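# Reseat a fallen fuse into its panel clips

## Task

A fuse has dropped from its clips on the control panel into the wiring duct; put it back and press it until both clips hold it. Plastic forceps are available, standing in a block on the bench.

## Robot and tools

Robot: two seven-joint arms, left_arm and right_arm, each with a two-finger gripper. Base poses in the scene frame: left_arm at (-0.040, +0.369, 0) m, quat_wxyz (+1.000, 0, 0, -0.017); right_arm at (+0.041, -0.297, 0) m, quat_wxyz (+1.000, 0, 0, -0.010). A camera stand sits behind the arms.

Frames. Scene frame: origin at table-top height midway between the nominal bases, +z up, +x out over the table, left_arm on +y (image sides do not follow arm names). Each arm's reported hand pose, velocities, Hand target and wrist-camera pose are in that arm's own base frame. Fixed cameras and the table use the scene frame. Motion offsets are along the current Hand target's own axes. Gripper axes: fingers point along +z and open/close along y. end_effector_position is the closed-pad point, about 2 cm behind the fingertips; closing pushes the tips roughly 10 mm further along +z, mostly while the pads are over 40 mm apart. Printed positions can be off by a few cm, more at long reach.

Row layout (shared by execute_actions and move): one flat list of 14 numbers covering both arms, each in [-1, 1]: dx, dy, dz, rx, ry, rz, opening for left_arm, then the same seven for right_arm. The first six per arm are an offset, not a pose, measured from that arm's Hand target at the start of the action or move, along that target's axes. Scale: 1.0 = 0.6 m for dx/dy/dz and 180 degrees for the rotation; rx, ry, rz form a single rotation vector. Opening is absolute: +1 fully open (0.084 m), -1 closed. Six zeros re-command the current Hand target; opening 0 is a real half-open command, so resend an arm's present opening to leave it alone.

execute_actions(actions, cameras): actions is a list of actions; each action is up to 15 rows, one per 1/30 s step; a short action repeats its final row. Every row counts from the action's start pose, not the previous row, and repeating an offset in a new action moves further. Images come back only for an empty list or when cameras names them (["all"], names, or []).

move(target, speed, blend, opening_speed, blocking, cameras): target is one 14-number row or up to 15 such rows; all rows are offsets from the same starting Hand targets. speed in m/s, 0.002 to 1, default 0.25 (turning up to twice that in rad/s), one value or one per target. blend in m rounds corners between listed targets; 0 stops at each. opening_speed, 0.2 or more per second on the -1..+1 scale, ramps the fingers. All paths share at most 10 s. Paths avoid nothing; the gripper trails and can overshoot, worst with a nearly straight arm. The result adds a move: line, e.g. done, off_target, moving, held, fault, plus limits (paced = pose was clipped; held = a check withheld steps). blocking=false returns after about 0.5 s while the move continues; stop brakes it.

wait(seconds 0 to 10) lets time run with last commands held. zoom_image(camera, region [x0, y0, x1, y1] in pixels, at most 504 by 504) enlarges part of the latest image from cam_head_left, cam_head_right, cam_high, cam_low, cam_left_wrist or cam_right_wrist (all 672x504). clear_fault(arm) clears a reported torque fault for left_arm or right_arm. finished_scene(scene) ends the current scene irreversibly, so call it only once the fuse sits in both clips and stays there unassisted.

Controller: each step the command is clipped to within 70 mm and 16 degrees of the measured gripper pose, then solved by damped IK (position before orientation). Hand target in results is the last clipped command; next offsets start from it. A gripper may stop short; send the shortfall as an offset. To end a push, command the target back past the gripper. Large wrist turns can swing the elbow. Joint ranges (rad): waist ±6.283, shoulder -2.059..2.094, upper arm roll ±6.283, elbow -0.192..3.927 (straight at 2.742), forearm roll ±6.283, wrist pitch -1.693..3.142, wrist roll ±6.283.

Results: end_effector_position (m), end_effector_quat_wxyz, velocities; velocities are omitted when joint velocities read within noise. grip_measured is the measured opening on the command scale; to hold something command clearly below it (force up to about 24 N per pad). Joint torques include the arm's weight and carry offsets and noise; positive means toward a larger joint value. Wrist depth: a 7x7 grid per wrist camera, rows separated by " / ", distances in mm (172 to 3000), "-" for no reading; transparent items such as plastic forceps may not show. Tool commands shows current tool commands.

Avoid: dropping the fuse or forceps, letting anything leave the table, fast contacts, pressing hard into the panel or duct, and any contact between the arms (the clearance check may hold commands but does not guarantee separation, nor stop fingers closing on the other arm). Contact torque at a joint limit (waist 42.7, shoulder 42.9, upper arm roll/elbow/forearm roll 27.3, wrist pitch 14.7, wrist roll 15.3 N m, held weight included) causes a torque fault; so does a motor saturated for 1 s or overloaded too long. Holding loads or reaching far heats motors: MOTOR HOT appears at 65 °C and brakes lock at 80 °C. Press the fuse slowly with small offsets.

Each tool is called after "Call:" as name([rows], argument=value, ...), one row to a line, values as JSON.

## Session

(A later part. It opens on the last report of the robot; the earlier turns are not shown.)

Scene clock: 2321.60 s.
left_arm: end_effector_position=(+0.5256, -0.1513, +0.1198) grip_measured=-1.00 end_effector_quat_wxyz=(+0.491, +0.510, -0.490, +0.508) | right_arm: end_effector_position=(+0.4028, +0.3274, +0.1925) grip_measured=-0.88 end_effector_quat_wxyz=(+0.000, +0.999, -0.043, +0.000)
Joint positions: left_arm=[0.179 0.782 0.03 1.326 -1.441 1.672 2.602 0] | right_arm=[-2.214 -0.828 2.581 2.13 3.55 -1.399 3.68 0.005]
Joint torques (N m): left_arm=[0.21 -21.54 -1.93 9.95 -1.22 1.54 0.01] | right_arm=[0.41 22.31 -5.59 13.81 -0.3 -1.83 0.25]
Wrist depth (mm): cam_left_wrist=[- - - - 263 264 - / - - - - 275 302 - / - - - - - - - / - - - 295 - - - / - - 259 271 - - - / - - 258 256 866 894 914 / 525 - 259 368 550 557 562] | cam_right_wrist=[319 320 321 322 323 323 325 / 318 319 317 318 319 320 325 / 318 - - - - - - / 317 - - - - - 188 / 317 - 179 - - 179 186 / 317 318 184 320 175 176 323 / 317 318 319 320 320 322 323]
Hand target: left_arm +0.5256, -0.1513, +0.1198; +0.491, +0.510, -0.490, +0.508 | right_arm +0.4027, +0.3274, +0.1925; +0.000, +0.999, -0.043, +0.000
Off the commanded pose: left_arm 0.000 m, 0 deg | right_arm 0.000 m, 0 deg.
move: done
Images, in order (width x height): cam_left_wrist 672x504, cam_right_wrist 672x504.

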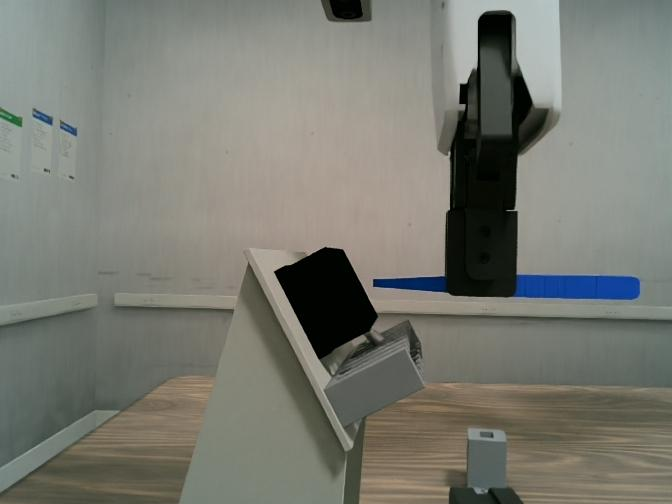

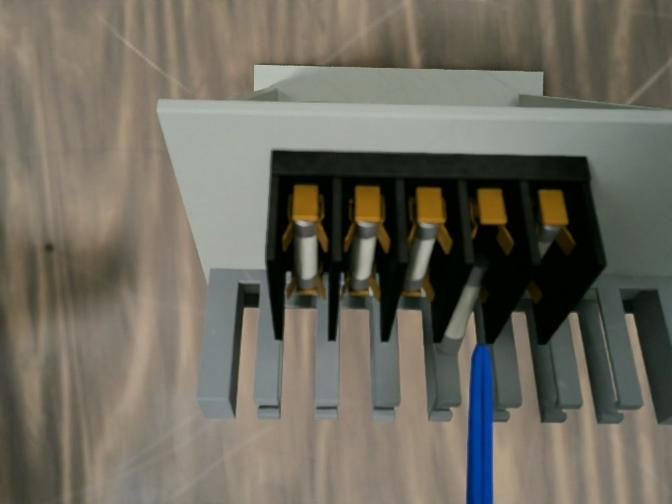

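Call:
move([
  [0,0,0,0,0,0,-1,0,0,0.0117,0,0,0,-1],
  [0,0,0,0,0,0,-1,0,0,0.0117,0,0,0,-0.785],
], speed=0.08, opening_speed=0.5, cameras=["cam_right_wrist","cam_left_wrist"])

Call:
zoom_image(camera="cam_left_wrist", region=[280, 230, 480, 380])

Call:
zoom_image(camera="cam_right_wrist", region=[400, 240, 560, 400])

Scene clock: 2444.43 s.
left_arm: end_effector_position=(+0.5256, -0.1513, +0.1198) grip_measured=-1.00 end_effector_quat_wxyz=(+0.491, +0.510, -0.490, +0.508) | right_arm: end_effector_position=(+0.4028, +0.3274, +0.1855) grip_measured=-0.81 end_effector_quat_wxyz=(+0.000, +0.999, -0.043, +0.000)
Joint positions: left_arm=[0.179 0.782 0.03 1.326 -1.441 1.672 2.602 0] | right_arm=[-2.211 -0.829 2.583 2.11 3.55 -1.379 3.677 0.009]
Joint torques (N m): left_arm=[0.21 -21.67 -1.83 9.93 -1.13 1.48 0] | right_arm=[0.47 22.65 -5.17 13.96 0 -1.85 0.02]
Wrist depth (mm): cam_left_wrist=[- - - - 263 262 - / - - - - 265 - - / - - - - - - - / - - - 295 - - - / - - 258 271 - - - / - - 258 255 871 897 912 / 526 - 259 368 550 557 561] | cam_right_wrist=[312 312 313 315 316 317 318 / - 313 - 311 312 312 318 / - - - - - - - / 310 - - - - - 181 / 311 - - - - - 184 / 310 311 312 313 - - 316 / 310 311 312 312 314 315 316]
Hand target: left_arm +0.5256, -0.1513, +0.1198; +0.491, +0.510, -0.490, +0.508 | right_arm +0.4028, +0.3274, +0.1855; +0.000, +0.999, -0.043, +0.000
Off the commanded pose: left_arm 0.000 m, 0 deg | right_arm 0.000 m, 0 deg.
move: done
Images, in order (width x height): cam_left_wrist 672x504, cam_right_wrist 672x504.

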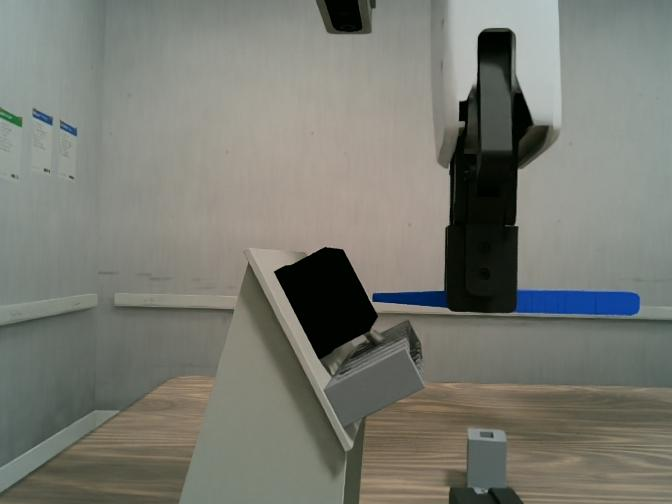

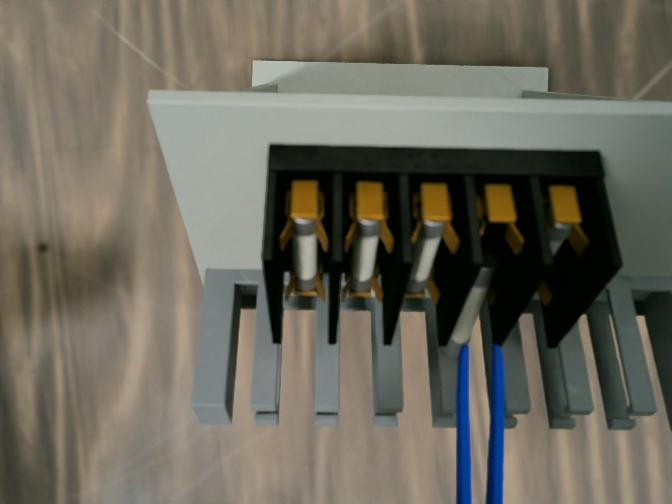

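Scaled by 2.520 from the camera's 672x504 image, which has a finer 960x720 frame.

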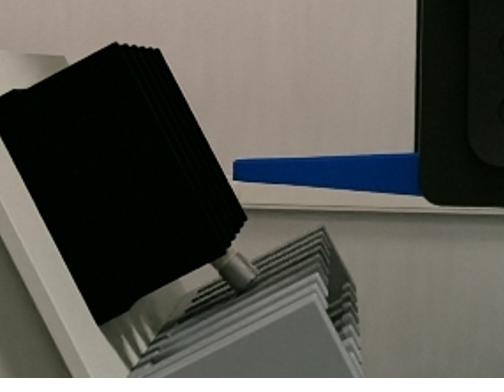

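Scaled by 3.150 from the camera's 672x504 image, which has a finer 960x720 frame.

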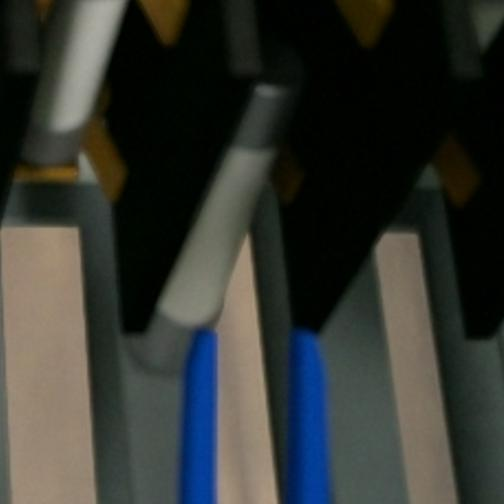

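Call:
move([
  [0,0,0,0,0,0,-1,0,-0.0003,0,0,0,0,-0.772],
  [0,0,0,0,0,0,-1,0.0180,-0.0003,0,0,0,0,-0.772],
], speed=0.05, cameras=["cam_right_wrist"])

Call:
zoom_image(camera="cam_right_wrist", region=[400, 260, 560, 420])

Scene clock: 2458.70 s.
left_arm: end_effector_position=(+0.5256, -0.1513, +0.1198) grip_measured=-1.00 end_effector_quat_wxyz=(+0.491, +0.510, -0.490, +0.508) | right_arm: end_effector_position=(+0.4135, +0.3267, +0.1855) grip_measured=-0.79 end_effector_quat_wxyz=(+0.000, +0.999, -0.043, +0.000)
Joint positions: left_arm=[0.179 0.782 0.03 1.326 -1.441 1.672 2.602 0] | right_arm=[-2.247 -0.874 2.586 2.193 3.563 -1.413 3.673 0.009]
Joint torques (N m): left_arm=[0.15 -21.87 -1.99 9.93 -1.17 1.55 0.1] | right_arm=[-0.4 22.83 -4.99 14.33 0.08 -2.2 0.31]
Wrist depth (mm): cam_left_wrist=[- - - - 263 - - / - - - - 263 - - / - - - - 298 - - / - - - 273 291 - - / - - 258 271 - - - / - - 258 255 871 899 915 / 525 - 259 368 549 556 563] | cam_right_wrist=[312 313 314 314 315 316 317 / 311 312 313 310 311 312 317 / - - - - - - - / 311 - - - - - - / 310 - - - - - 182 / 310 - - - - - 184 / 310 311 312 313 314 315 316]
Hand target: left_arm +0.5256, -0.1513, +0.1198; +0.491, +0.510, -0.490, +0.508 | right_arm +0.4135, +0.3267, +0.1855; +0.000, +0.999, -0.043, +0.000
Off the commanded pose: left_arm 0.000 m, 0 deg | right_arm 0.000 m, 0 deg.
move: done
Images, in order (width x height): cam_right_wrist 672x504.

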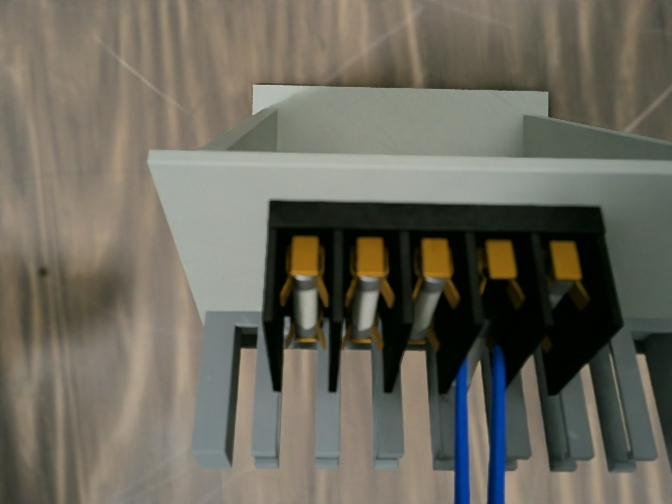

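Scaled by 3.150 from the camera's 672x504 image, which has a finer 960x720 frame.

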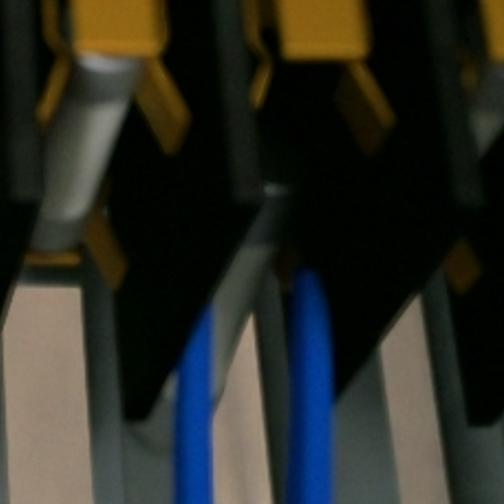

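Call:
move([
  [0,0,0,0,0,0,-1,0,0.0003,0.0025,0,0,0,-0.772],
  [0,0,0,0,0,0,-1,0.0115,0.0003,0.0025,0,0,0,-0.772],
], speed=0.03, cameras=["cam_right_wrist","cam_left_wrist"])

Call:
zoom_image(camera="cam_right_wrist", region=[400, 260, 560, 420])

Scene clock: 2481.17 s.
left_arm: end_effector_position=(+0.5256, -0.1513, +0.1198) grip_measured=-1.00 end_effector_quat_wxyz=(+0.491, +0.510, -0.490, +0.508) | right_arm: end_effector_position=(+0.4204, +0.3259, +0.1840) grip_measured=-0.79 end_effector_quat_wxyz=(+0.000, +0.999, -0.043, +0.000)
Joint positions: left_arm=[0.179 0.782 0.03 1.326 -1.441 1.672 2.602 0] | right_arm=[-2.271 -0.906 2.588 2.246 3.572 -1.433 3.671 0.009]
Joint torques (N m): left_arm=[0.01 -21.85 -1.98 9.94 -1.08 1.6 0.05] | right_arm=[-0.55 22.85 -4.95 14.27 0.15 -2.19 0.27]
Wrist depth (mm): cam_left_wrist=[- - - - 261 - - / - - - - 262 - - / - - - - 285 - - / - - 287 321 299 - - / - - 258 271 366 - - / - - 258 255 870 900 913 / 526 - 259 368 550 555 562] | cam_right_wrist=[311 311 312 313 314 315 316 / 310 310 311 312 314 314 316 / 310 - 205 308 310 297 203 / - - - - - - - / 309 - - - - - - / 309 - - - - - 183 / 308 - - - - 173 314]
Hand target: left_arm +0.5256, -0.1513, +0.1198; +0.491, +0.510, -0.490, +0.508 | right_arm +0.4204, +0.3259, +0.1840; +0.000, +0.999, -0.043, +0.000
Off the commanded pose: left_arm 0.000 m, 0 deg | right_arm 0.000 m, 0 deg.
move: done
Images, in order (width x height): cam_left_wrist 672x504, cam_right_wrist 672x504.

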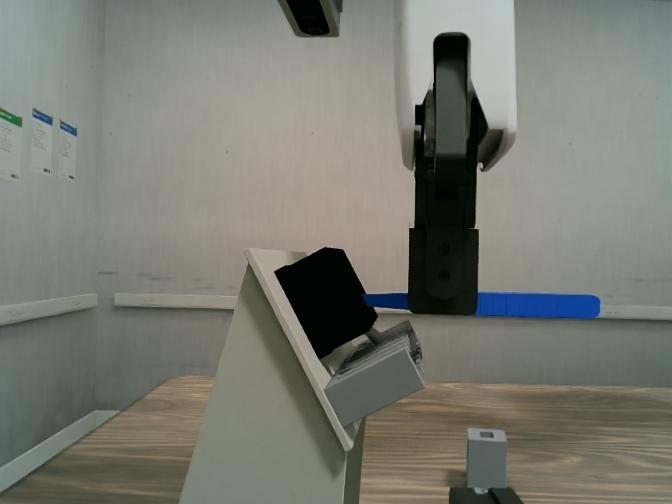

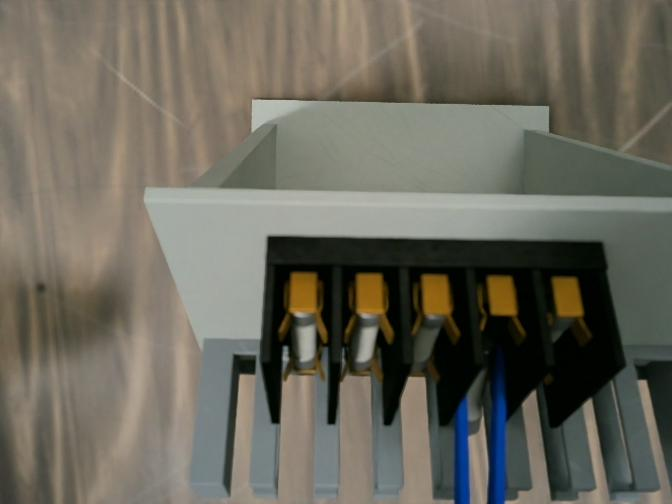

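Scaled by 3.150 from the camera's 672x504 image, which has a finer 960x720 frame.

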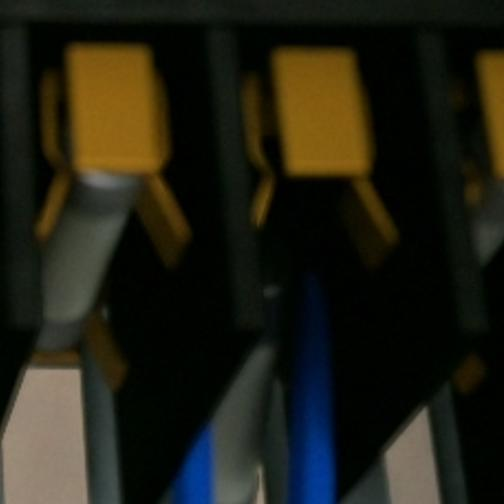

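Call:
move([
  [0,0,0,0,0,0,-1,0,0,0,0,0,0,-1],
  [0,0,0,0,0,0,-1,-0.02,0,-0.002,0,0,0,-1],
], speed=0.04, opening_speed=0.5, cameras=["cam_right_wrist","cam_left_wrist"])

Call:
zoom_image(camera="cam_right_wrist", region=[400, 260, 560, 420])

Call:
zoom_image(camera="cam_left_wrist", region=[280, 230, 480, 380])

Scene clock: 2489.27 s.
left_arm: end_effector_position=(+0.5256, -0.1513, +0.1198) grip_measured=-1.00 end_effector_quat_wxyz=(+0.491, +0.510, -0.490, +0.508) | right_arm: end_effector_position=(+0.4084, +0.3269, +0.1852) grip_measured=-0.88 end_effector_quat_wxyz=(+0.000, +0.999, -0.043, +0.000)
Joint positions: left_arm=[0.179 0.782 0.03 1.326 -1.441 1.672 2.602 0] | right_arm=[-2.23 -0.852 2.585 2.15 3.557 -1.395 3.674 0.005]
Joint torques (N m): left_arm=[0.08 -21.92 -1.96 10.06 -1.32 1.5 0.02] | right_arm=[0.38 22.84 -5.33 13.49 -0.22 -1.92 0.31]
Wrist depth (mm): cam_left_wrist=[- - - - 262 - - / - - - - 261 - - / - - - - 288 - - / - - - 273 300 - - / - - 258 271 - - - / - - 258 256 871 899 912 / 525 - 258 368 550 555 561] | cam_right_wrist=[311 312 313 314 315 316 317 / 312 312 313 310 311 312 317 / - - - - - - - / 310 - - - - - - / 310 - - - - - 184 / 310 - - - - - 183 / 309 311 312 312 313 314 316]
Hand target: left_arm +0.5256, -0.1513, +0.1198; +0.491, +0.510, -0.490, +0.508 | right_arm +0.4084, +0.3269, +0.1852; +0.000, +0.999, -0.043, +0.000
Off the commanded pose: left_arm 0.000 m, 0 deg | right_arm 0.000 m, 0 deg.
move: done
Images, in order (width x height): cam_left_wrist 672x504, cam_right_wrist 672x504.

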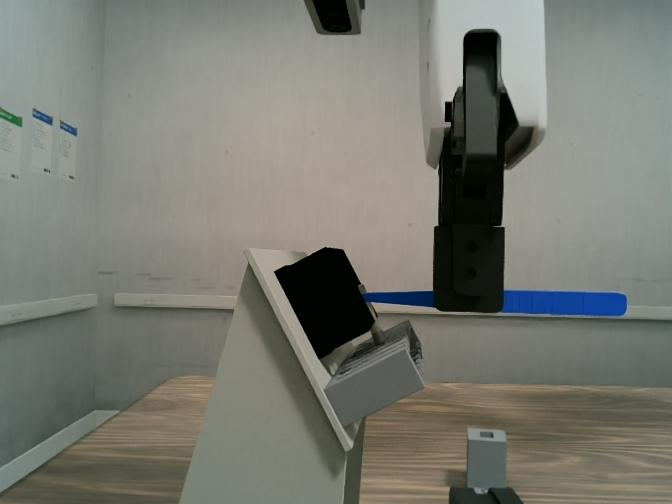

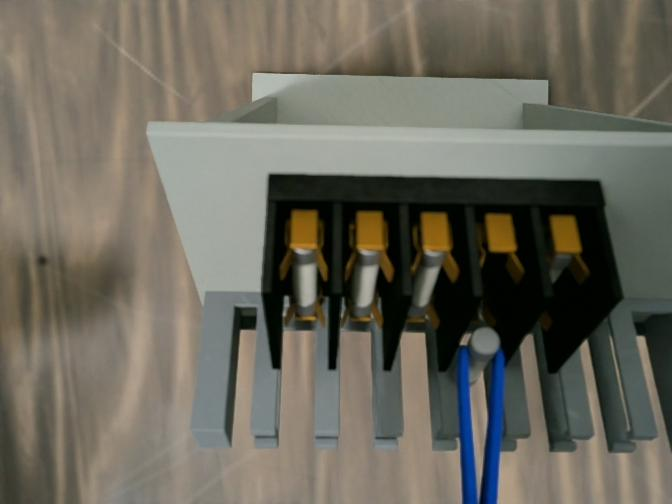

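Scaled by 3.150 from the camera's 672x504 image, which has a finer 960x720 frame.

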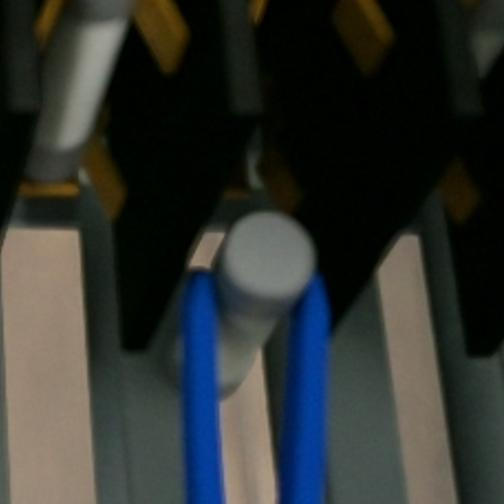

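Scaled by 2.520 from the camera's 672x504 image, which has a finer 960x720 frame.

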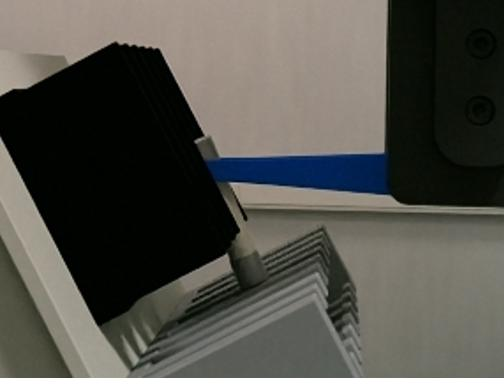

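Call:
move([
  [0,0,0,0,0,0,-1,-0.0167,0,-0.01,0,0,0,-1],
  [0,0,0,0,0,0,-1,-0.0167,0,-0.0367,0,-0.05,0,-1],
  [0,0,0,0,0,0,-1,0.016,0,-0.0367,0,-0.05,0,-1],
], speed=[0.06,0.08,0.08], blend=[0.002,0.002,0], cameras=["cam_right_wrist","cam_left_wrist"])

Call:
zoom_image(camera="cam_right_wrist", region=[400, 240, 580, 420])

Call:
zoom_image(camera="cam_left_wrist", region=[280, 230, 480, 380])

Scene clock: 2508.60 s.
left_arm: end_effector_position=(+0.5256, -0.1513, +0.1198) grip_measured=-1.00 end_effector_quat_wxyz=(+0.491, +0.510, -0.490, +0.508) | right_arm: end_effector_position=(+0.4173, +0.3256, +0.2069) grip_measured=-0.88 end_effector_quat_wxyz=(-0.019, +0.997, -0.044, -0.059)
Joint positions: left_arm=[0.179 0.782 0.03 1.326 -1.441 1.672 2.602 0] | right_arm=[-2.433 -1.075 2.674 2.641 3.644 -1.694 3.728 0.005]
Joint torques (N m): left_arm=[0.32 -21.67 -1.92 10.03 -1.17 1.47 0.05] | right_arm=[-0.45 24.23 -2.57 13.57 -0.07 -2.36 0.3]
Wrist depth (mm): cam_left_wrist=[- - - - 266 528 475 / - - - - 289 - - / - - - - 299 - - / - - 287 320 302 - - / - - 258 271 - - - / - - 258 256 875 896 919 / 525 - 259 367 549 555 561] | cam_right_wrist=[320 319 318 316 316 315 316 / 324 322 244 317 317 316 318 / - - - 320 320 319 209 / 332 - - - - - 177 / 334 - - - - - 193 / 339 339 186 186 - 186 188 / 343 343 342 341 341 340 340]
Hand target: left_arm +0.5256, -0.1513, +0.1198; +0.491, +0.510, -0.490, +0.508 | right_arm +0.4180, +0.3261, +0.2073; -0.004, +0.996, -0.043, -0.078
Off the commanded pose: left_arm 0.000 m, 0 deg | right_arm 0.001 m, 3 deg.
joint sent to its limit (right arm) — joint 6 (wrist pitch), lower limit. The joint targets are off in orientation, not in position.
move: off_target (right_arm)
Images, in order (width x height): cam_left_wrist 672x504, cam_right_wrist 672x504.

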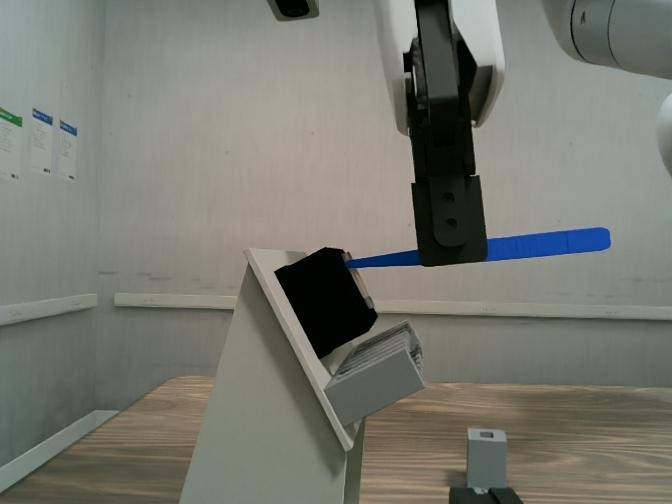

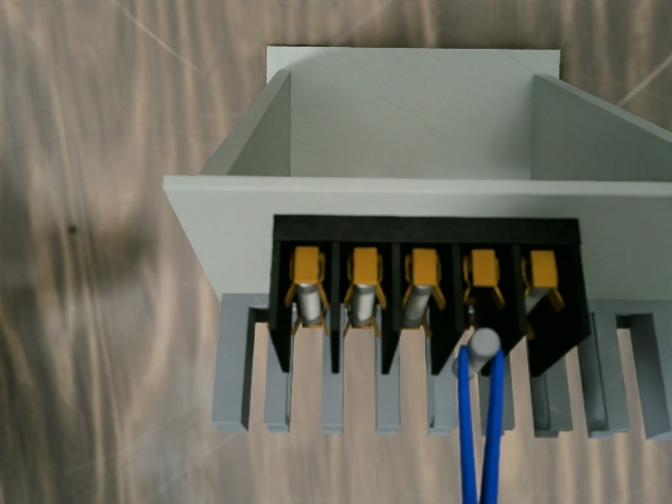

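Scaled by 2.800 from the camera's 672x504 image, which has a finer 960x720 frame.

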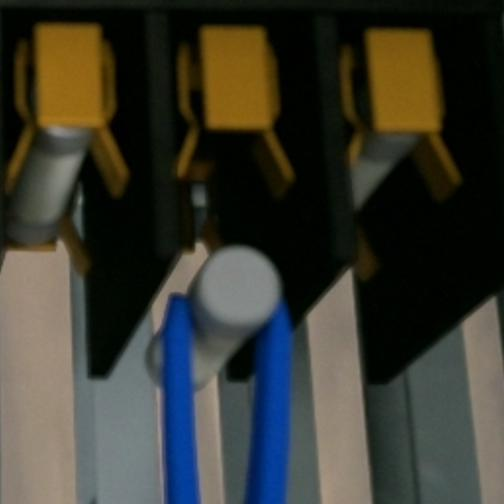

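Scaled by 2.520 from the camera's 672x504 image, which has a finer 960x720 frame.

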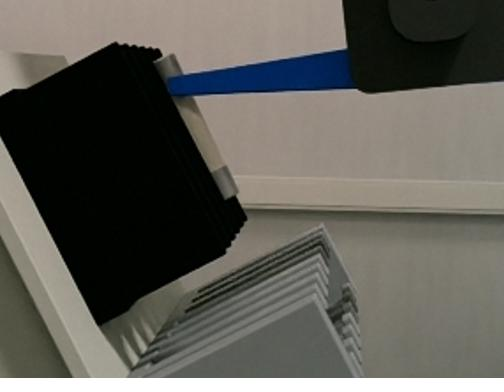

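Call:
move([
  [0,0,0,0,0,0,-1,0.0147,0.0027,0.0083,0,0.0125,0,-1],
], speed=0.05, cameras=["cam_right_wrist","cam_left_wrist"])

Call:
zoom_image(camera="cam_right_wrist", region=[400, 240, 580, 420])

Call:
zoom_image(camera="cam_left_wrist", region=[280, 230, 480, 380])

Scene clock: 2546.67 s.
left_arm: end_effector_position=(+0.5256, -0.1513, +0.1198) grip_measured=-1.00 end_effector_quat_wxyz=(+0.491, +0.510, -0.490, +0.508) | right_arm: end_effector_position=(+0.4249, +0.3234, +0.2007) grip_measured=-0.88 end_effector_quat_wxyz=(-0.013, +0.998, -0.044, -0.046)
Joint positions: left_arm=[0.179 0.782 0.03 1.326 -1.441 1.672 2.602 0] | right_arm=[-2.443 -1.109 2.663 2.693 3.637 -1.694 3.732 0.005]
Joint torques (N m): left_arm=[0.03 -21.77 -2.03 9.94 -1.25 1.45 -0.06] | right_arm=[-12.66 23.43 -13.15 13.39 -8.37 0.17 -0.07]
Wrist depth (mm): cam_left_wrist=[- - - - 265 532 470 / - - - - 278 - - / - - - - - - - / - - 287 295 300 - - / - - 258 272 - - - / - - 258 255 878 897 916 / 524 - 259 368 551 555 563] | cam_right_wrist=[316 315 315 315 315 315 315 / 319 318 317 315 314 315 318 / 321 - 203 317 317 307 204 / - - - - - - - / 327 - - - - - 190 / 330 - 180 - - 183 188 / 333 335 333 334 333 189 332]
Hand target: left_arm +0.5256, -0.1513, +0.1198; +0.491, +0.510, -0.490, +0.508 | right_arm +0.4257, +0.3238, +0.2010; -0.003, +0.997, -0.043, -0.058
Off the commanded pose: left_arm 0.000 m, 0 deg | right_arm 0.001 m, 2 deg.
joint read past its limit (right arm) — joint 6 (wrist pitch), lower limit.
joint sent to its limit (right arm) — joint 6 (wrist pitch), lower limit. The joint targets still meet the commanded pose.
move: done
Images, in order (width x height): cam_left_wrist 672x504, cam_right_wrist 672x504.

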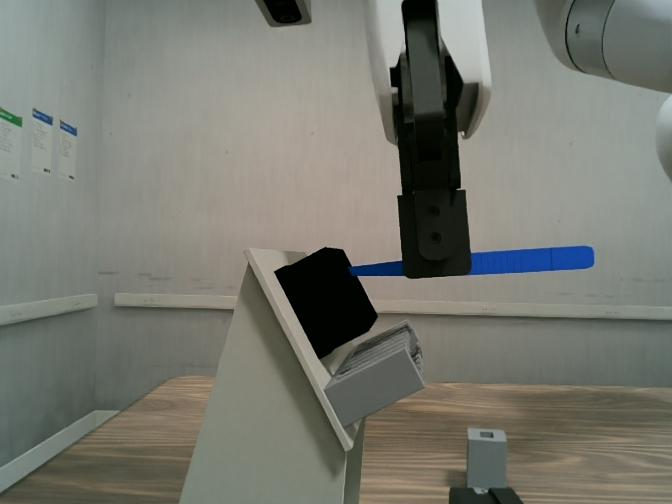

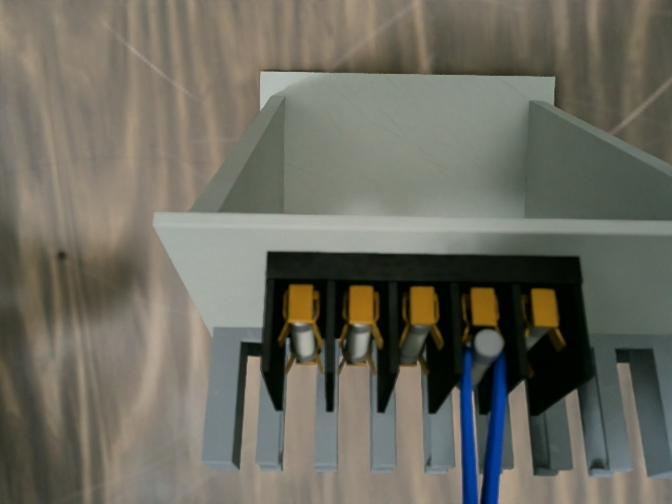

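Scaled by 2.800 from the camera's 672x504 image, which has a finer 960x720 frame.

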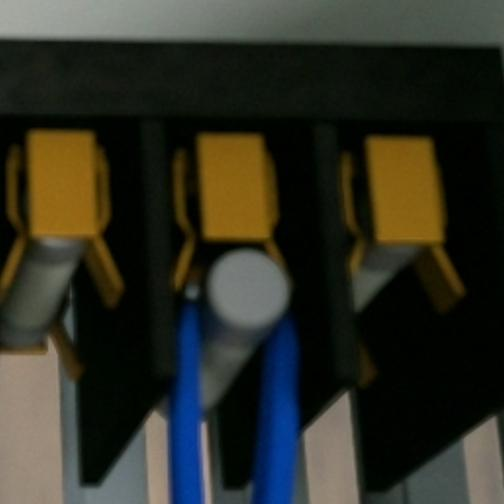

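Scaled by 2.520 from the camera's 672x504 image, which has a finer 960x720 frame.

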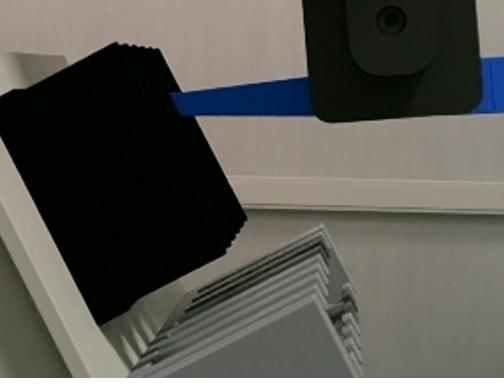

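Call:
zoom_image(camera="cam_right_wrist", region=[440, 280, 540, 400])

Scaled by 4.200 from the camera's 672x504 image, which has a finer 960x720 frame.

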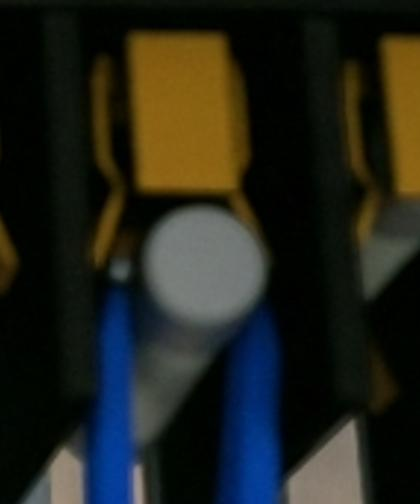

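Call:
move([
  [0,0,0,0,0,0,-1,-0.0035,0,-0.0012,0,0,0,-1],
  [0,0,0,0,0,0,-1,-0.0035,-0.0012,-0.0012,0,0,0,-1],
  [0,0,0,0,0,0,-1,0.0008,-0.0012,0.0003,0,0,0,-1],
], speed=[0.03,0.03,0.03], cameras=["cam_right_wrist"])

Call:
zoom_image(camera="cam_right_wrist", region=[440, 280, 540, 400])

Scene clock: 2573.83 s.
left_arm: end_effector_position=(+0.5256, -0.1513, +0.1198) grip_measured=-1.00 end_effector_quat_wxyz=(+0.491, +0.510, -0.490, +0.508) | right_arm: end_effector_position=(+0.4255, +0.3240, +0.2005) grip_measured=-0.88 end_effector_quat_wxyz=(-0.014, +0.998, -0.044, -0.045)
Joint positions: left_arm=[0.179 0.782 0.03 1.326 -1.441 1.672 2.602 0] | right_arm=[-2.442 -1.111 2.648 2.696 3.651 -1.694 3.73 0.005]
Joint torques (N m): left_arm=[0.23 -21.82 -1.97 10.08 -1.12 1.53 0.04] | right_arm=[-1.32 24.43 -4.19 12.73 -0.86 -0.2 0.01]
Wrist depth (mm): cam_left_wrist=[- - - 270 266 533 471 / - - - - 289 - - / - - - - - - - / - - 286 310 302 - - / - - 258 271 - - - / - - 258 256 875 897 913 / 524 - 259 368 548 555 563] | cam_right_wrist=[316 315 315 315 315 315 315 / 319 318 317 315 315 315 317 / 321 - 203 317 317 307 204 / - - - - - - - / 327 - - - - - 191 / 331 - 181 - - - 189 / 333 333 193 333 333 179 332]
Hand target: left_arm +0.5256, -0.1513, +0.1198; +0.491, +0.510, -0.490, +0.508 | right_arm +0.4263, +0.3245, +0.2007; -0.003, +0.997, -0.043, -0.058
Off the commanded pose: left_arm 0.000 m, 0 deg | right_arm 0.001 m, 2 deg.
joint sent to its limit (right arm) — joint 6 (wrist pitch), lower limit. The joint targets still meet the commanded pose.
move: done
Images, in order (width x height): cam_right_wrist 672x504.

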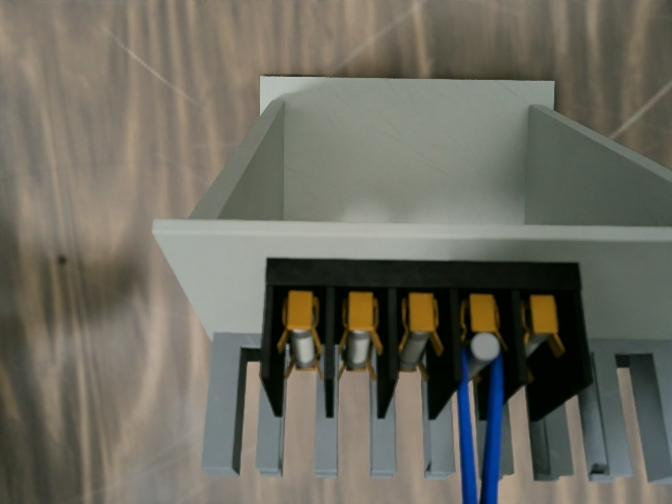

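Scaled by 4.200 from the camera's 672x504 image, which has a finer 960x720 frame.

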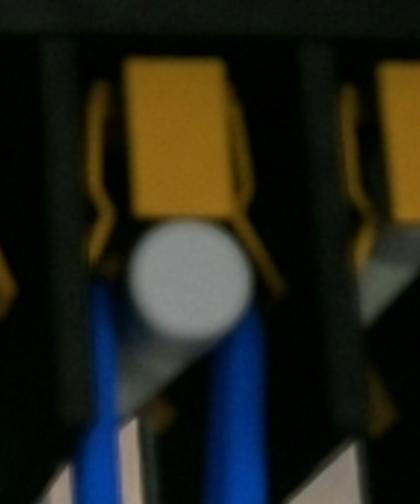

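Call:
move([
  [0,0,0,0,0,0,-1,0.0054,0,0.0026,0,0,0,-1],
], speed=0.02, cameras=["cam_right_wrist"])

Call:
zoom_image(camera="cam_right_wrist", region=[440, 280, 540, 400])

Scene clock: 2589.93 s.
left_arm: end_effector_position=(+0.5256, -0.1513, +0.1198) grip_measured=-1.00 end_effector_quat_wxyz=(+0.491, +0.510, -0.490, +0.508) | right_arm: end_effector_position=(+0.4285, +0.3237, +0.1985) grip_measured=-0.88 end_effector_quat_wxyz=(-0.016, +0.998, -0.044, -0.042)
Joint positions: left_arm=[0.179 0.782 0.03 1.326 -1.441 1.672 2.602 0] | right_arm=[-2.44 -1.122 2.6 2.705 3.696 -1.694 3.717 0.005]
Joint torques (N m): left_arm=[0.2 -21.83 -1.84 9.93 -1.13 1.51 0] | right_arm=[-5.26 24.02 -7.29 12.55 -3.42 -0.03 0.05]
Wrist depth (mm): cam_left_wrist=[- - - 269 269 540 471 / - - - - 289 - - / - - - - 301 - - / - - 287 310 303 - - / - - 258 271 - - - / - - 258 256 877 902 921 / 524 - 259 368 550 554 562] | cam_right_wrist=[316 315 315 314 314 313 313 / 319 318 317 314 313 314 316 / 321 320 204 316 316 312 231 / - - - 317 317 311 205 / 326 - - - - - 181 / 329 - - - - - 189 / 332 332 191 331 179 179 184]
Hand target: left_arm +0.5256, -0.1513, +0.1198; +0.491, +0.510, -0.490, +0.508 | right_arm +0.4293, +0.3242, +0.1988; -0.003, +0.997, -0.043, -0.058
Off the commanded pose: left_arm 0.000 m, 0 deg | right_arm 0.001 m, 2 deg.
elbow stopped short (right arm): the move would have taken joint 4 (elbow) straighter than the controller allows.
joint sent to its limit (right arm) — joint 6 (wrist pitch), lower limit. The joint targets still meet the commanded pose.
move: done
Images, in order (width x height): cam_right_wrist 672x504.

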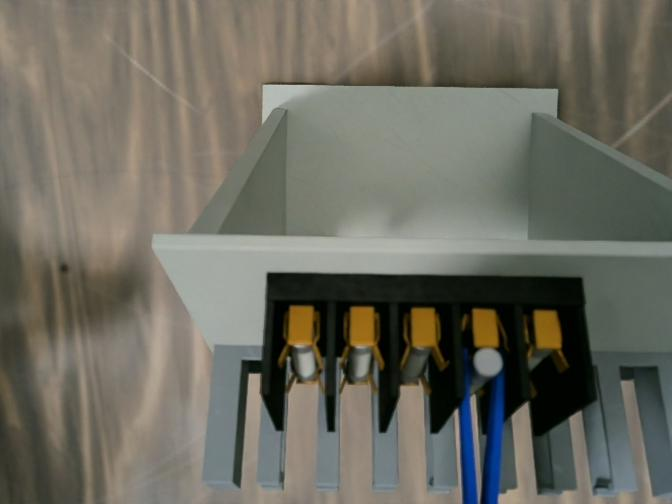

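Scaled by 4.200 from the camera's 672x504 image, which has a finer 960x720 frame.

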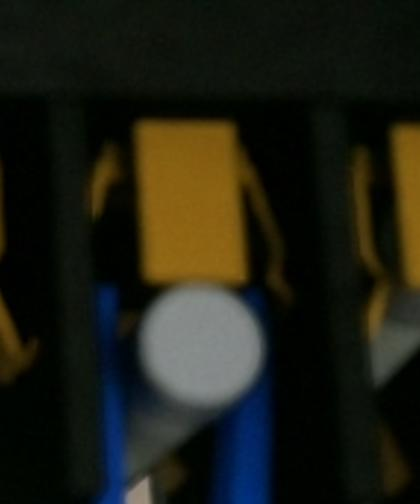

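Call:
move([
  [0,0,0,0,0,0,-1,-0.0233,0,-0.0092,0,0,0,-1],
  [0,0,0,0,0,0,-1,-0.1382,0.0357,0.0058,0,0.0647,0,-1],
  [0,0,0,0,0,0,-1,-0.1107,0.1188,0.1785,0,0.0647,0,-1],
], speed=[0.08,0.2,0.2], blend=[0.003,0.01,0], cameras=["cam_right_wrist","cam_left_wrist"])

Call:
zoom_image(camera="cam_left_wrist", region=[420, 360, 640, 504])

Scene clock: 2660.77 s.
left_arm: end_effector_position=(+0.5256, -0.1513, +0.1198) grip_measured=-1.00 end_effector_quat_wxyz=(+0.491, +0.510, -0.490, +0.508) | right_arm: end_effector_position=(+0.3450, +0.2600, +0.1002) grip_measured=-0.88 end_effector_quat_wxyz=(+0.002, +0.998, -0.043, +0.043)
Joint positions: left_arm=[0.179 0.782 0.03 1.326 -1.441 1.672 2.602 0] | right_arm=[-2.029 -0.511 2.556 1.343 3.433 -0.858 3.639 0.005]
Joint torques (N m): left_arm=[0.37 -21.58 -1.93 10.02 -1.16 1.58 0.11] | right_arm=[-0.21 16.72 -4.71 13.58 0.03 -1.53 -0.04]
Wrist depth (mm): cam_left_wrist=[- - - - - 353 337 / - - - - - 354 336 / - - - - - 363 326 / - - - - - 351 328 / - - 258 271 - 350 - / - - 258 256 768 365 906 / 524 - 259 367 551 502 559] | cam_right_wrist=[- - - - 244 244 245 / - - - 235 241 242 243 / 235 236 236 237 238 239 240 / 233 234 234 235 236 237 238 / 231 232 233 233 234 235 235 / 228 229 230 231 232 232 233 / 226 227 228 228 229 230 231]
Hand target: left_arm +0.5256, -0.1513, +0.1198; +0.491, +0.510, -0.490, +0.508 | right_arm +0.3450, +0.2600, +0.1002; +0.002, +0.998, -0.043, +0.043
Off the commanded pose: left_arm 0.000 m, 0 deg | right_arm 0.000 m, 0 deg.
move: done
Images, in order (width x height): cam_left_wrist 672x504, cam_right_wrist 672x504.

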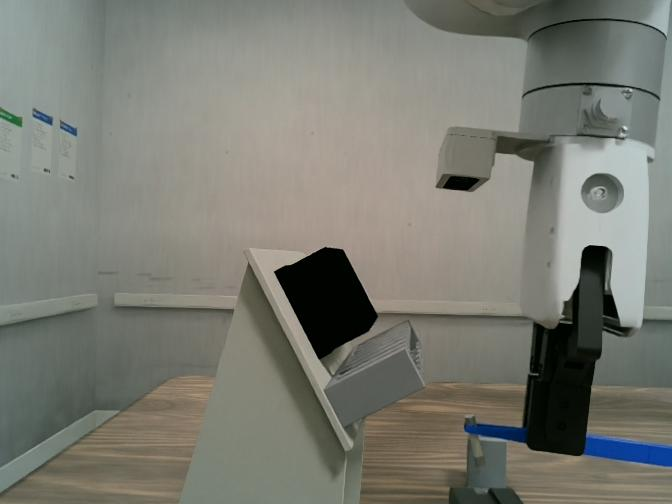

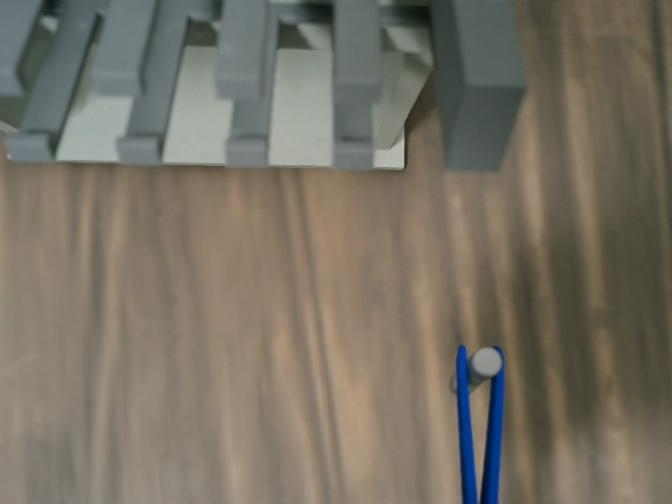

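Scaled by 2.291 from the camera's 672x504 image, which has a finer 960x720 frame.

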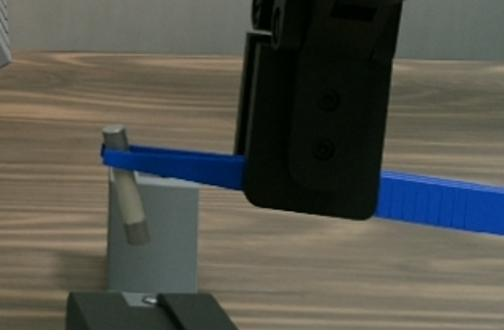

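Call:
move([
  [0,0,0,0,0,0,-1,-0.0076,0,0.0883,0,-0.0278,0,-0.83],
  [0,0,0,0,0,0,-1,-0.0117,0,0.0983,0,-0.0278,0,-0.83],
], speed=[0.15,0.02], blend=[0.001,0], cameras=["cam_right_wrist","cam_left_wrist"])

Call:
zoom_image(camera="cam_right_wrist", region=[420, 300, 540, 420])

Scene clock: 2680.57 s.
left_arm: end_effector_position=(+0.5256, -0.1513, +0.1198) grip_measured=-1.00 end_effector_quat_wxyz=(+0.491, +0.510, -0.490, +0.508) | right_arm: end_effector_position=(+0.3431, +0.2602, +0.0408) grip_measured=-0.85 end_effector_quat_wxyz=(+0.000, +0.999, -0.043, +0.000)
Joint positions: left_arm=[0.179 0.782 0.03 1.326 -1.441 1.672 2.602 0] | right_arm=[-2.151 -0.65 2.643 1.371 3.548 -0.825 3.525 0.007]
Joint torques (N m): left_arm=[-0.1 -21.65 -1.8 10.07 -1.13 1.52 -0.02] | right_arm=[-0.56 18.63 -4.85 12.58 0.07 -1.75 0.02]
Wrist depth (mm): cam_left_wrist=[- - - - 280 272 338 / - - - - 325 337 338 / - - - - - 343 - / - - - - - 342 - / - - 258 271 - 331 - / - - 258 256 768 329 794 / 524 - 259 366 551 355 560] | cam_right_wrist=[- - - - - - - / - - - - - - - / - - - - - - - / - - - - - - - / - - - - - - - / - - - - - - - / - - - - - - -]
Hand target: left_arm +0.5256, -0.1513, +0.1198; +0.491, +0.510, -0.490, +0.508 | right_arm +0.3431, +0.2602, +0.0408; +0.000, +0.999, -0.043, +0.000
Off the commanded pose: left_arm 0.000 m, 0 deg | right_arm 0.000 m, 0 deg.
move: done
Images, in order (width x height): cam_left_wrist 672x504, cam_right_wrist 672x504.

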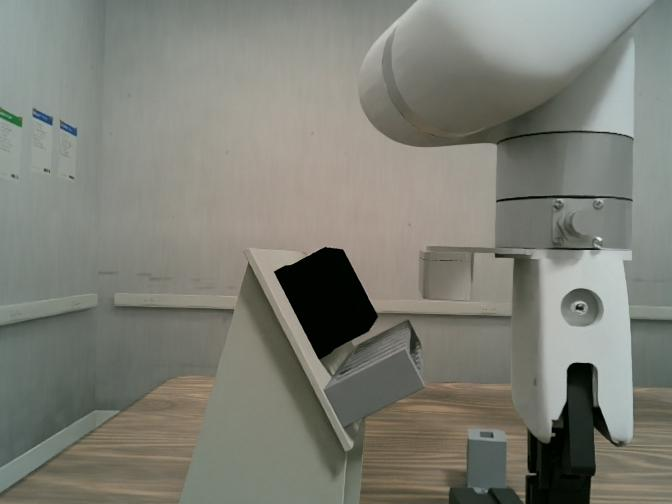

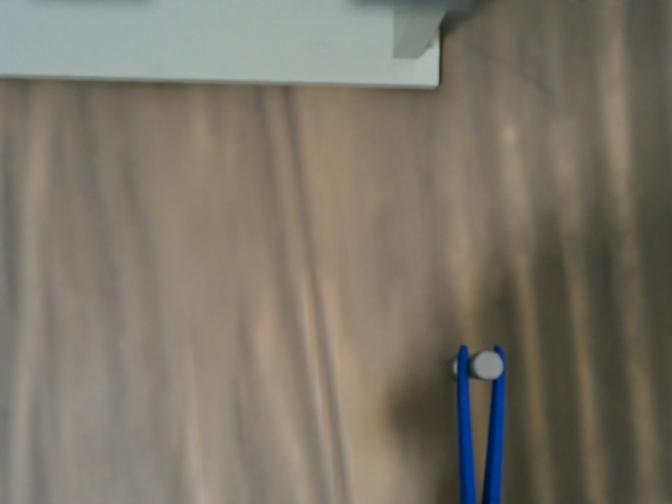

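Scaled by 4.200 from the camera's 672x504 image, which has a finer 960x720 frame.

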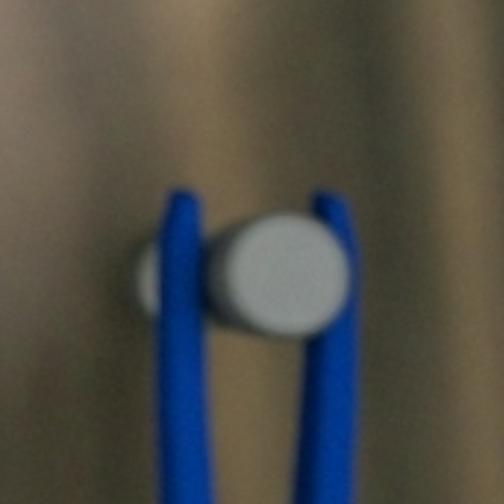

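Call:
move([
  [0,0,0,0,0,0,-1,0,0,0,0,0,0,-1],
  [0,0,0,0,0,0,-1,0.0,0,-0.1,0,0,0,-1],
], speed=0.15, opening_speed=1, cameras=["cam_right_wrist","cam_left_wrist"])

Call:
zoom_image(camera="cam_left_wrist", region=[420, 360, 640, 504])

Scene clock: 2690.13 s.
left_arm: end_effector_position=(+0.5256, -0.1513, +0.1198) grip_measured=-1.00 end_effector_quat_wxyz=(+0.491, +0.510, -0.490, +0.508) | right_arm: end_effector_position=(+0.3432, +0.2601, +0.1007) grip_measured=-0.88 end_effector_quat_wxyz=(+0.000, +0.999, -0.043, +0.000)
Joint positions: left_arm=[0.179 0.782 0.03 1.326 -1.441 1.672 2.602 0] | right_arm=[-2.108 -0.556 2.594 1.409 3.487 -0.95 3.576 0.005]
Joint torques (N m): left_arm=[0.28 -21.46 -1.95 9.85 -1.15 1.45 0.07] | right_arm=[0.29 17.89 -4.97 13.84 -0.32 -2.06 0.31]
Wrist depth (mm): cam_left_wrist=[- - - - 356 344 - / - - - - - 344 - / - - - - - 335 - / - - - - - 325 - / - - 258 271 - 340 - / - - 258 256 768 364 903 / 526 - 259 368 551 507 511] | cam_right_wrist=[- - - - 231 231 232 / 224 - - 226 230 231 232 / 227 228 228 229 230 231 232 / 227 227 228 229 230 231 231 / 227 227 228 229 230 230 231 / 227 228 228 229 229 230 231 / 226 227 228 229 229 230 231]
Hand target: left_arm +0.5256, -0.1513, +0.1198; +0.491, +0.510, -0.490, +0.508 | right_arm +0.3432, +0.2601, +0.1008; +0.000, +0.999, -0.043, +0.000
Off the commanded pose: left_arm 0.000 m, 0 deg | right_arm 0.000 m, 0 deg.
move: done
Images, in order (width x height): cam_left_wrist 672x504, cam_right_wrist 672x504.

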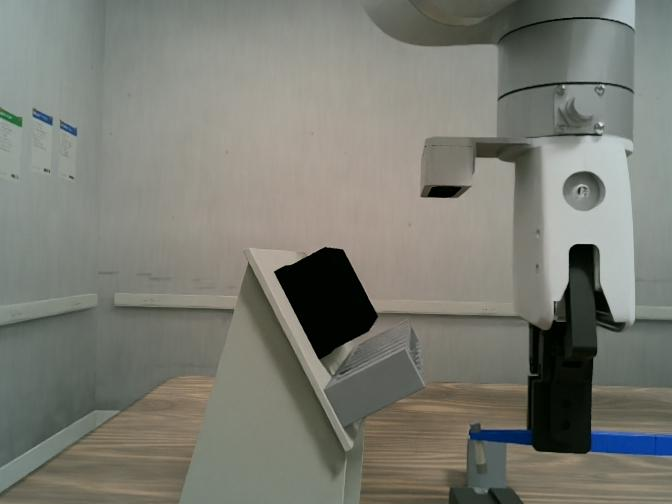

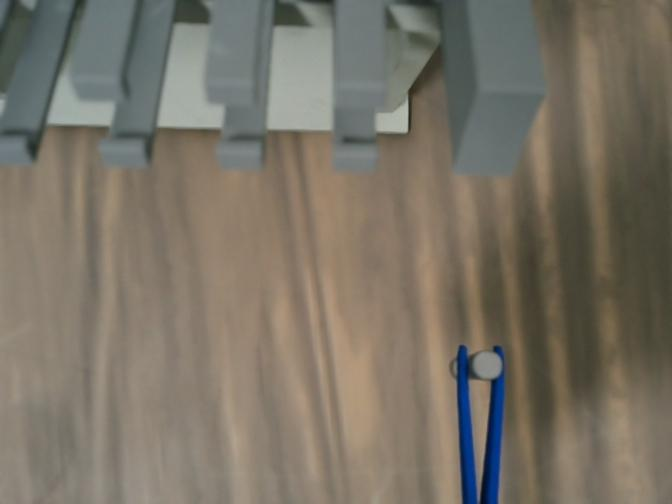

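Scaled by 2.291 from the camera's 672x504 image, which has a finer 960x720 frame.

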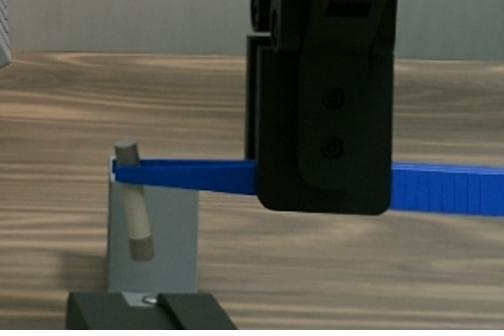

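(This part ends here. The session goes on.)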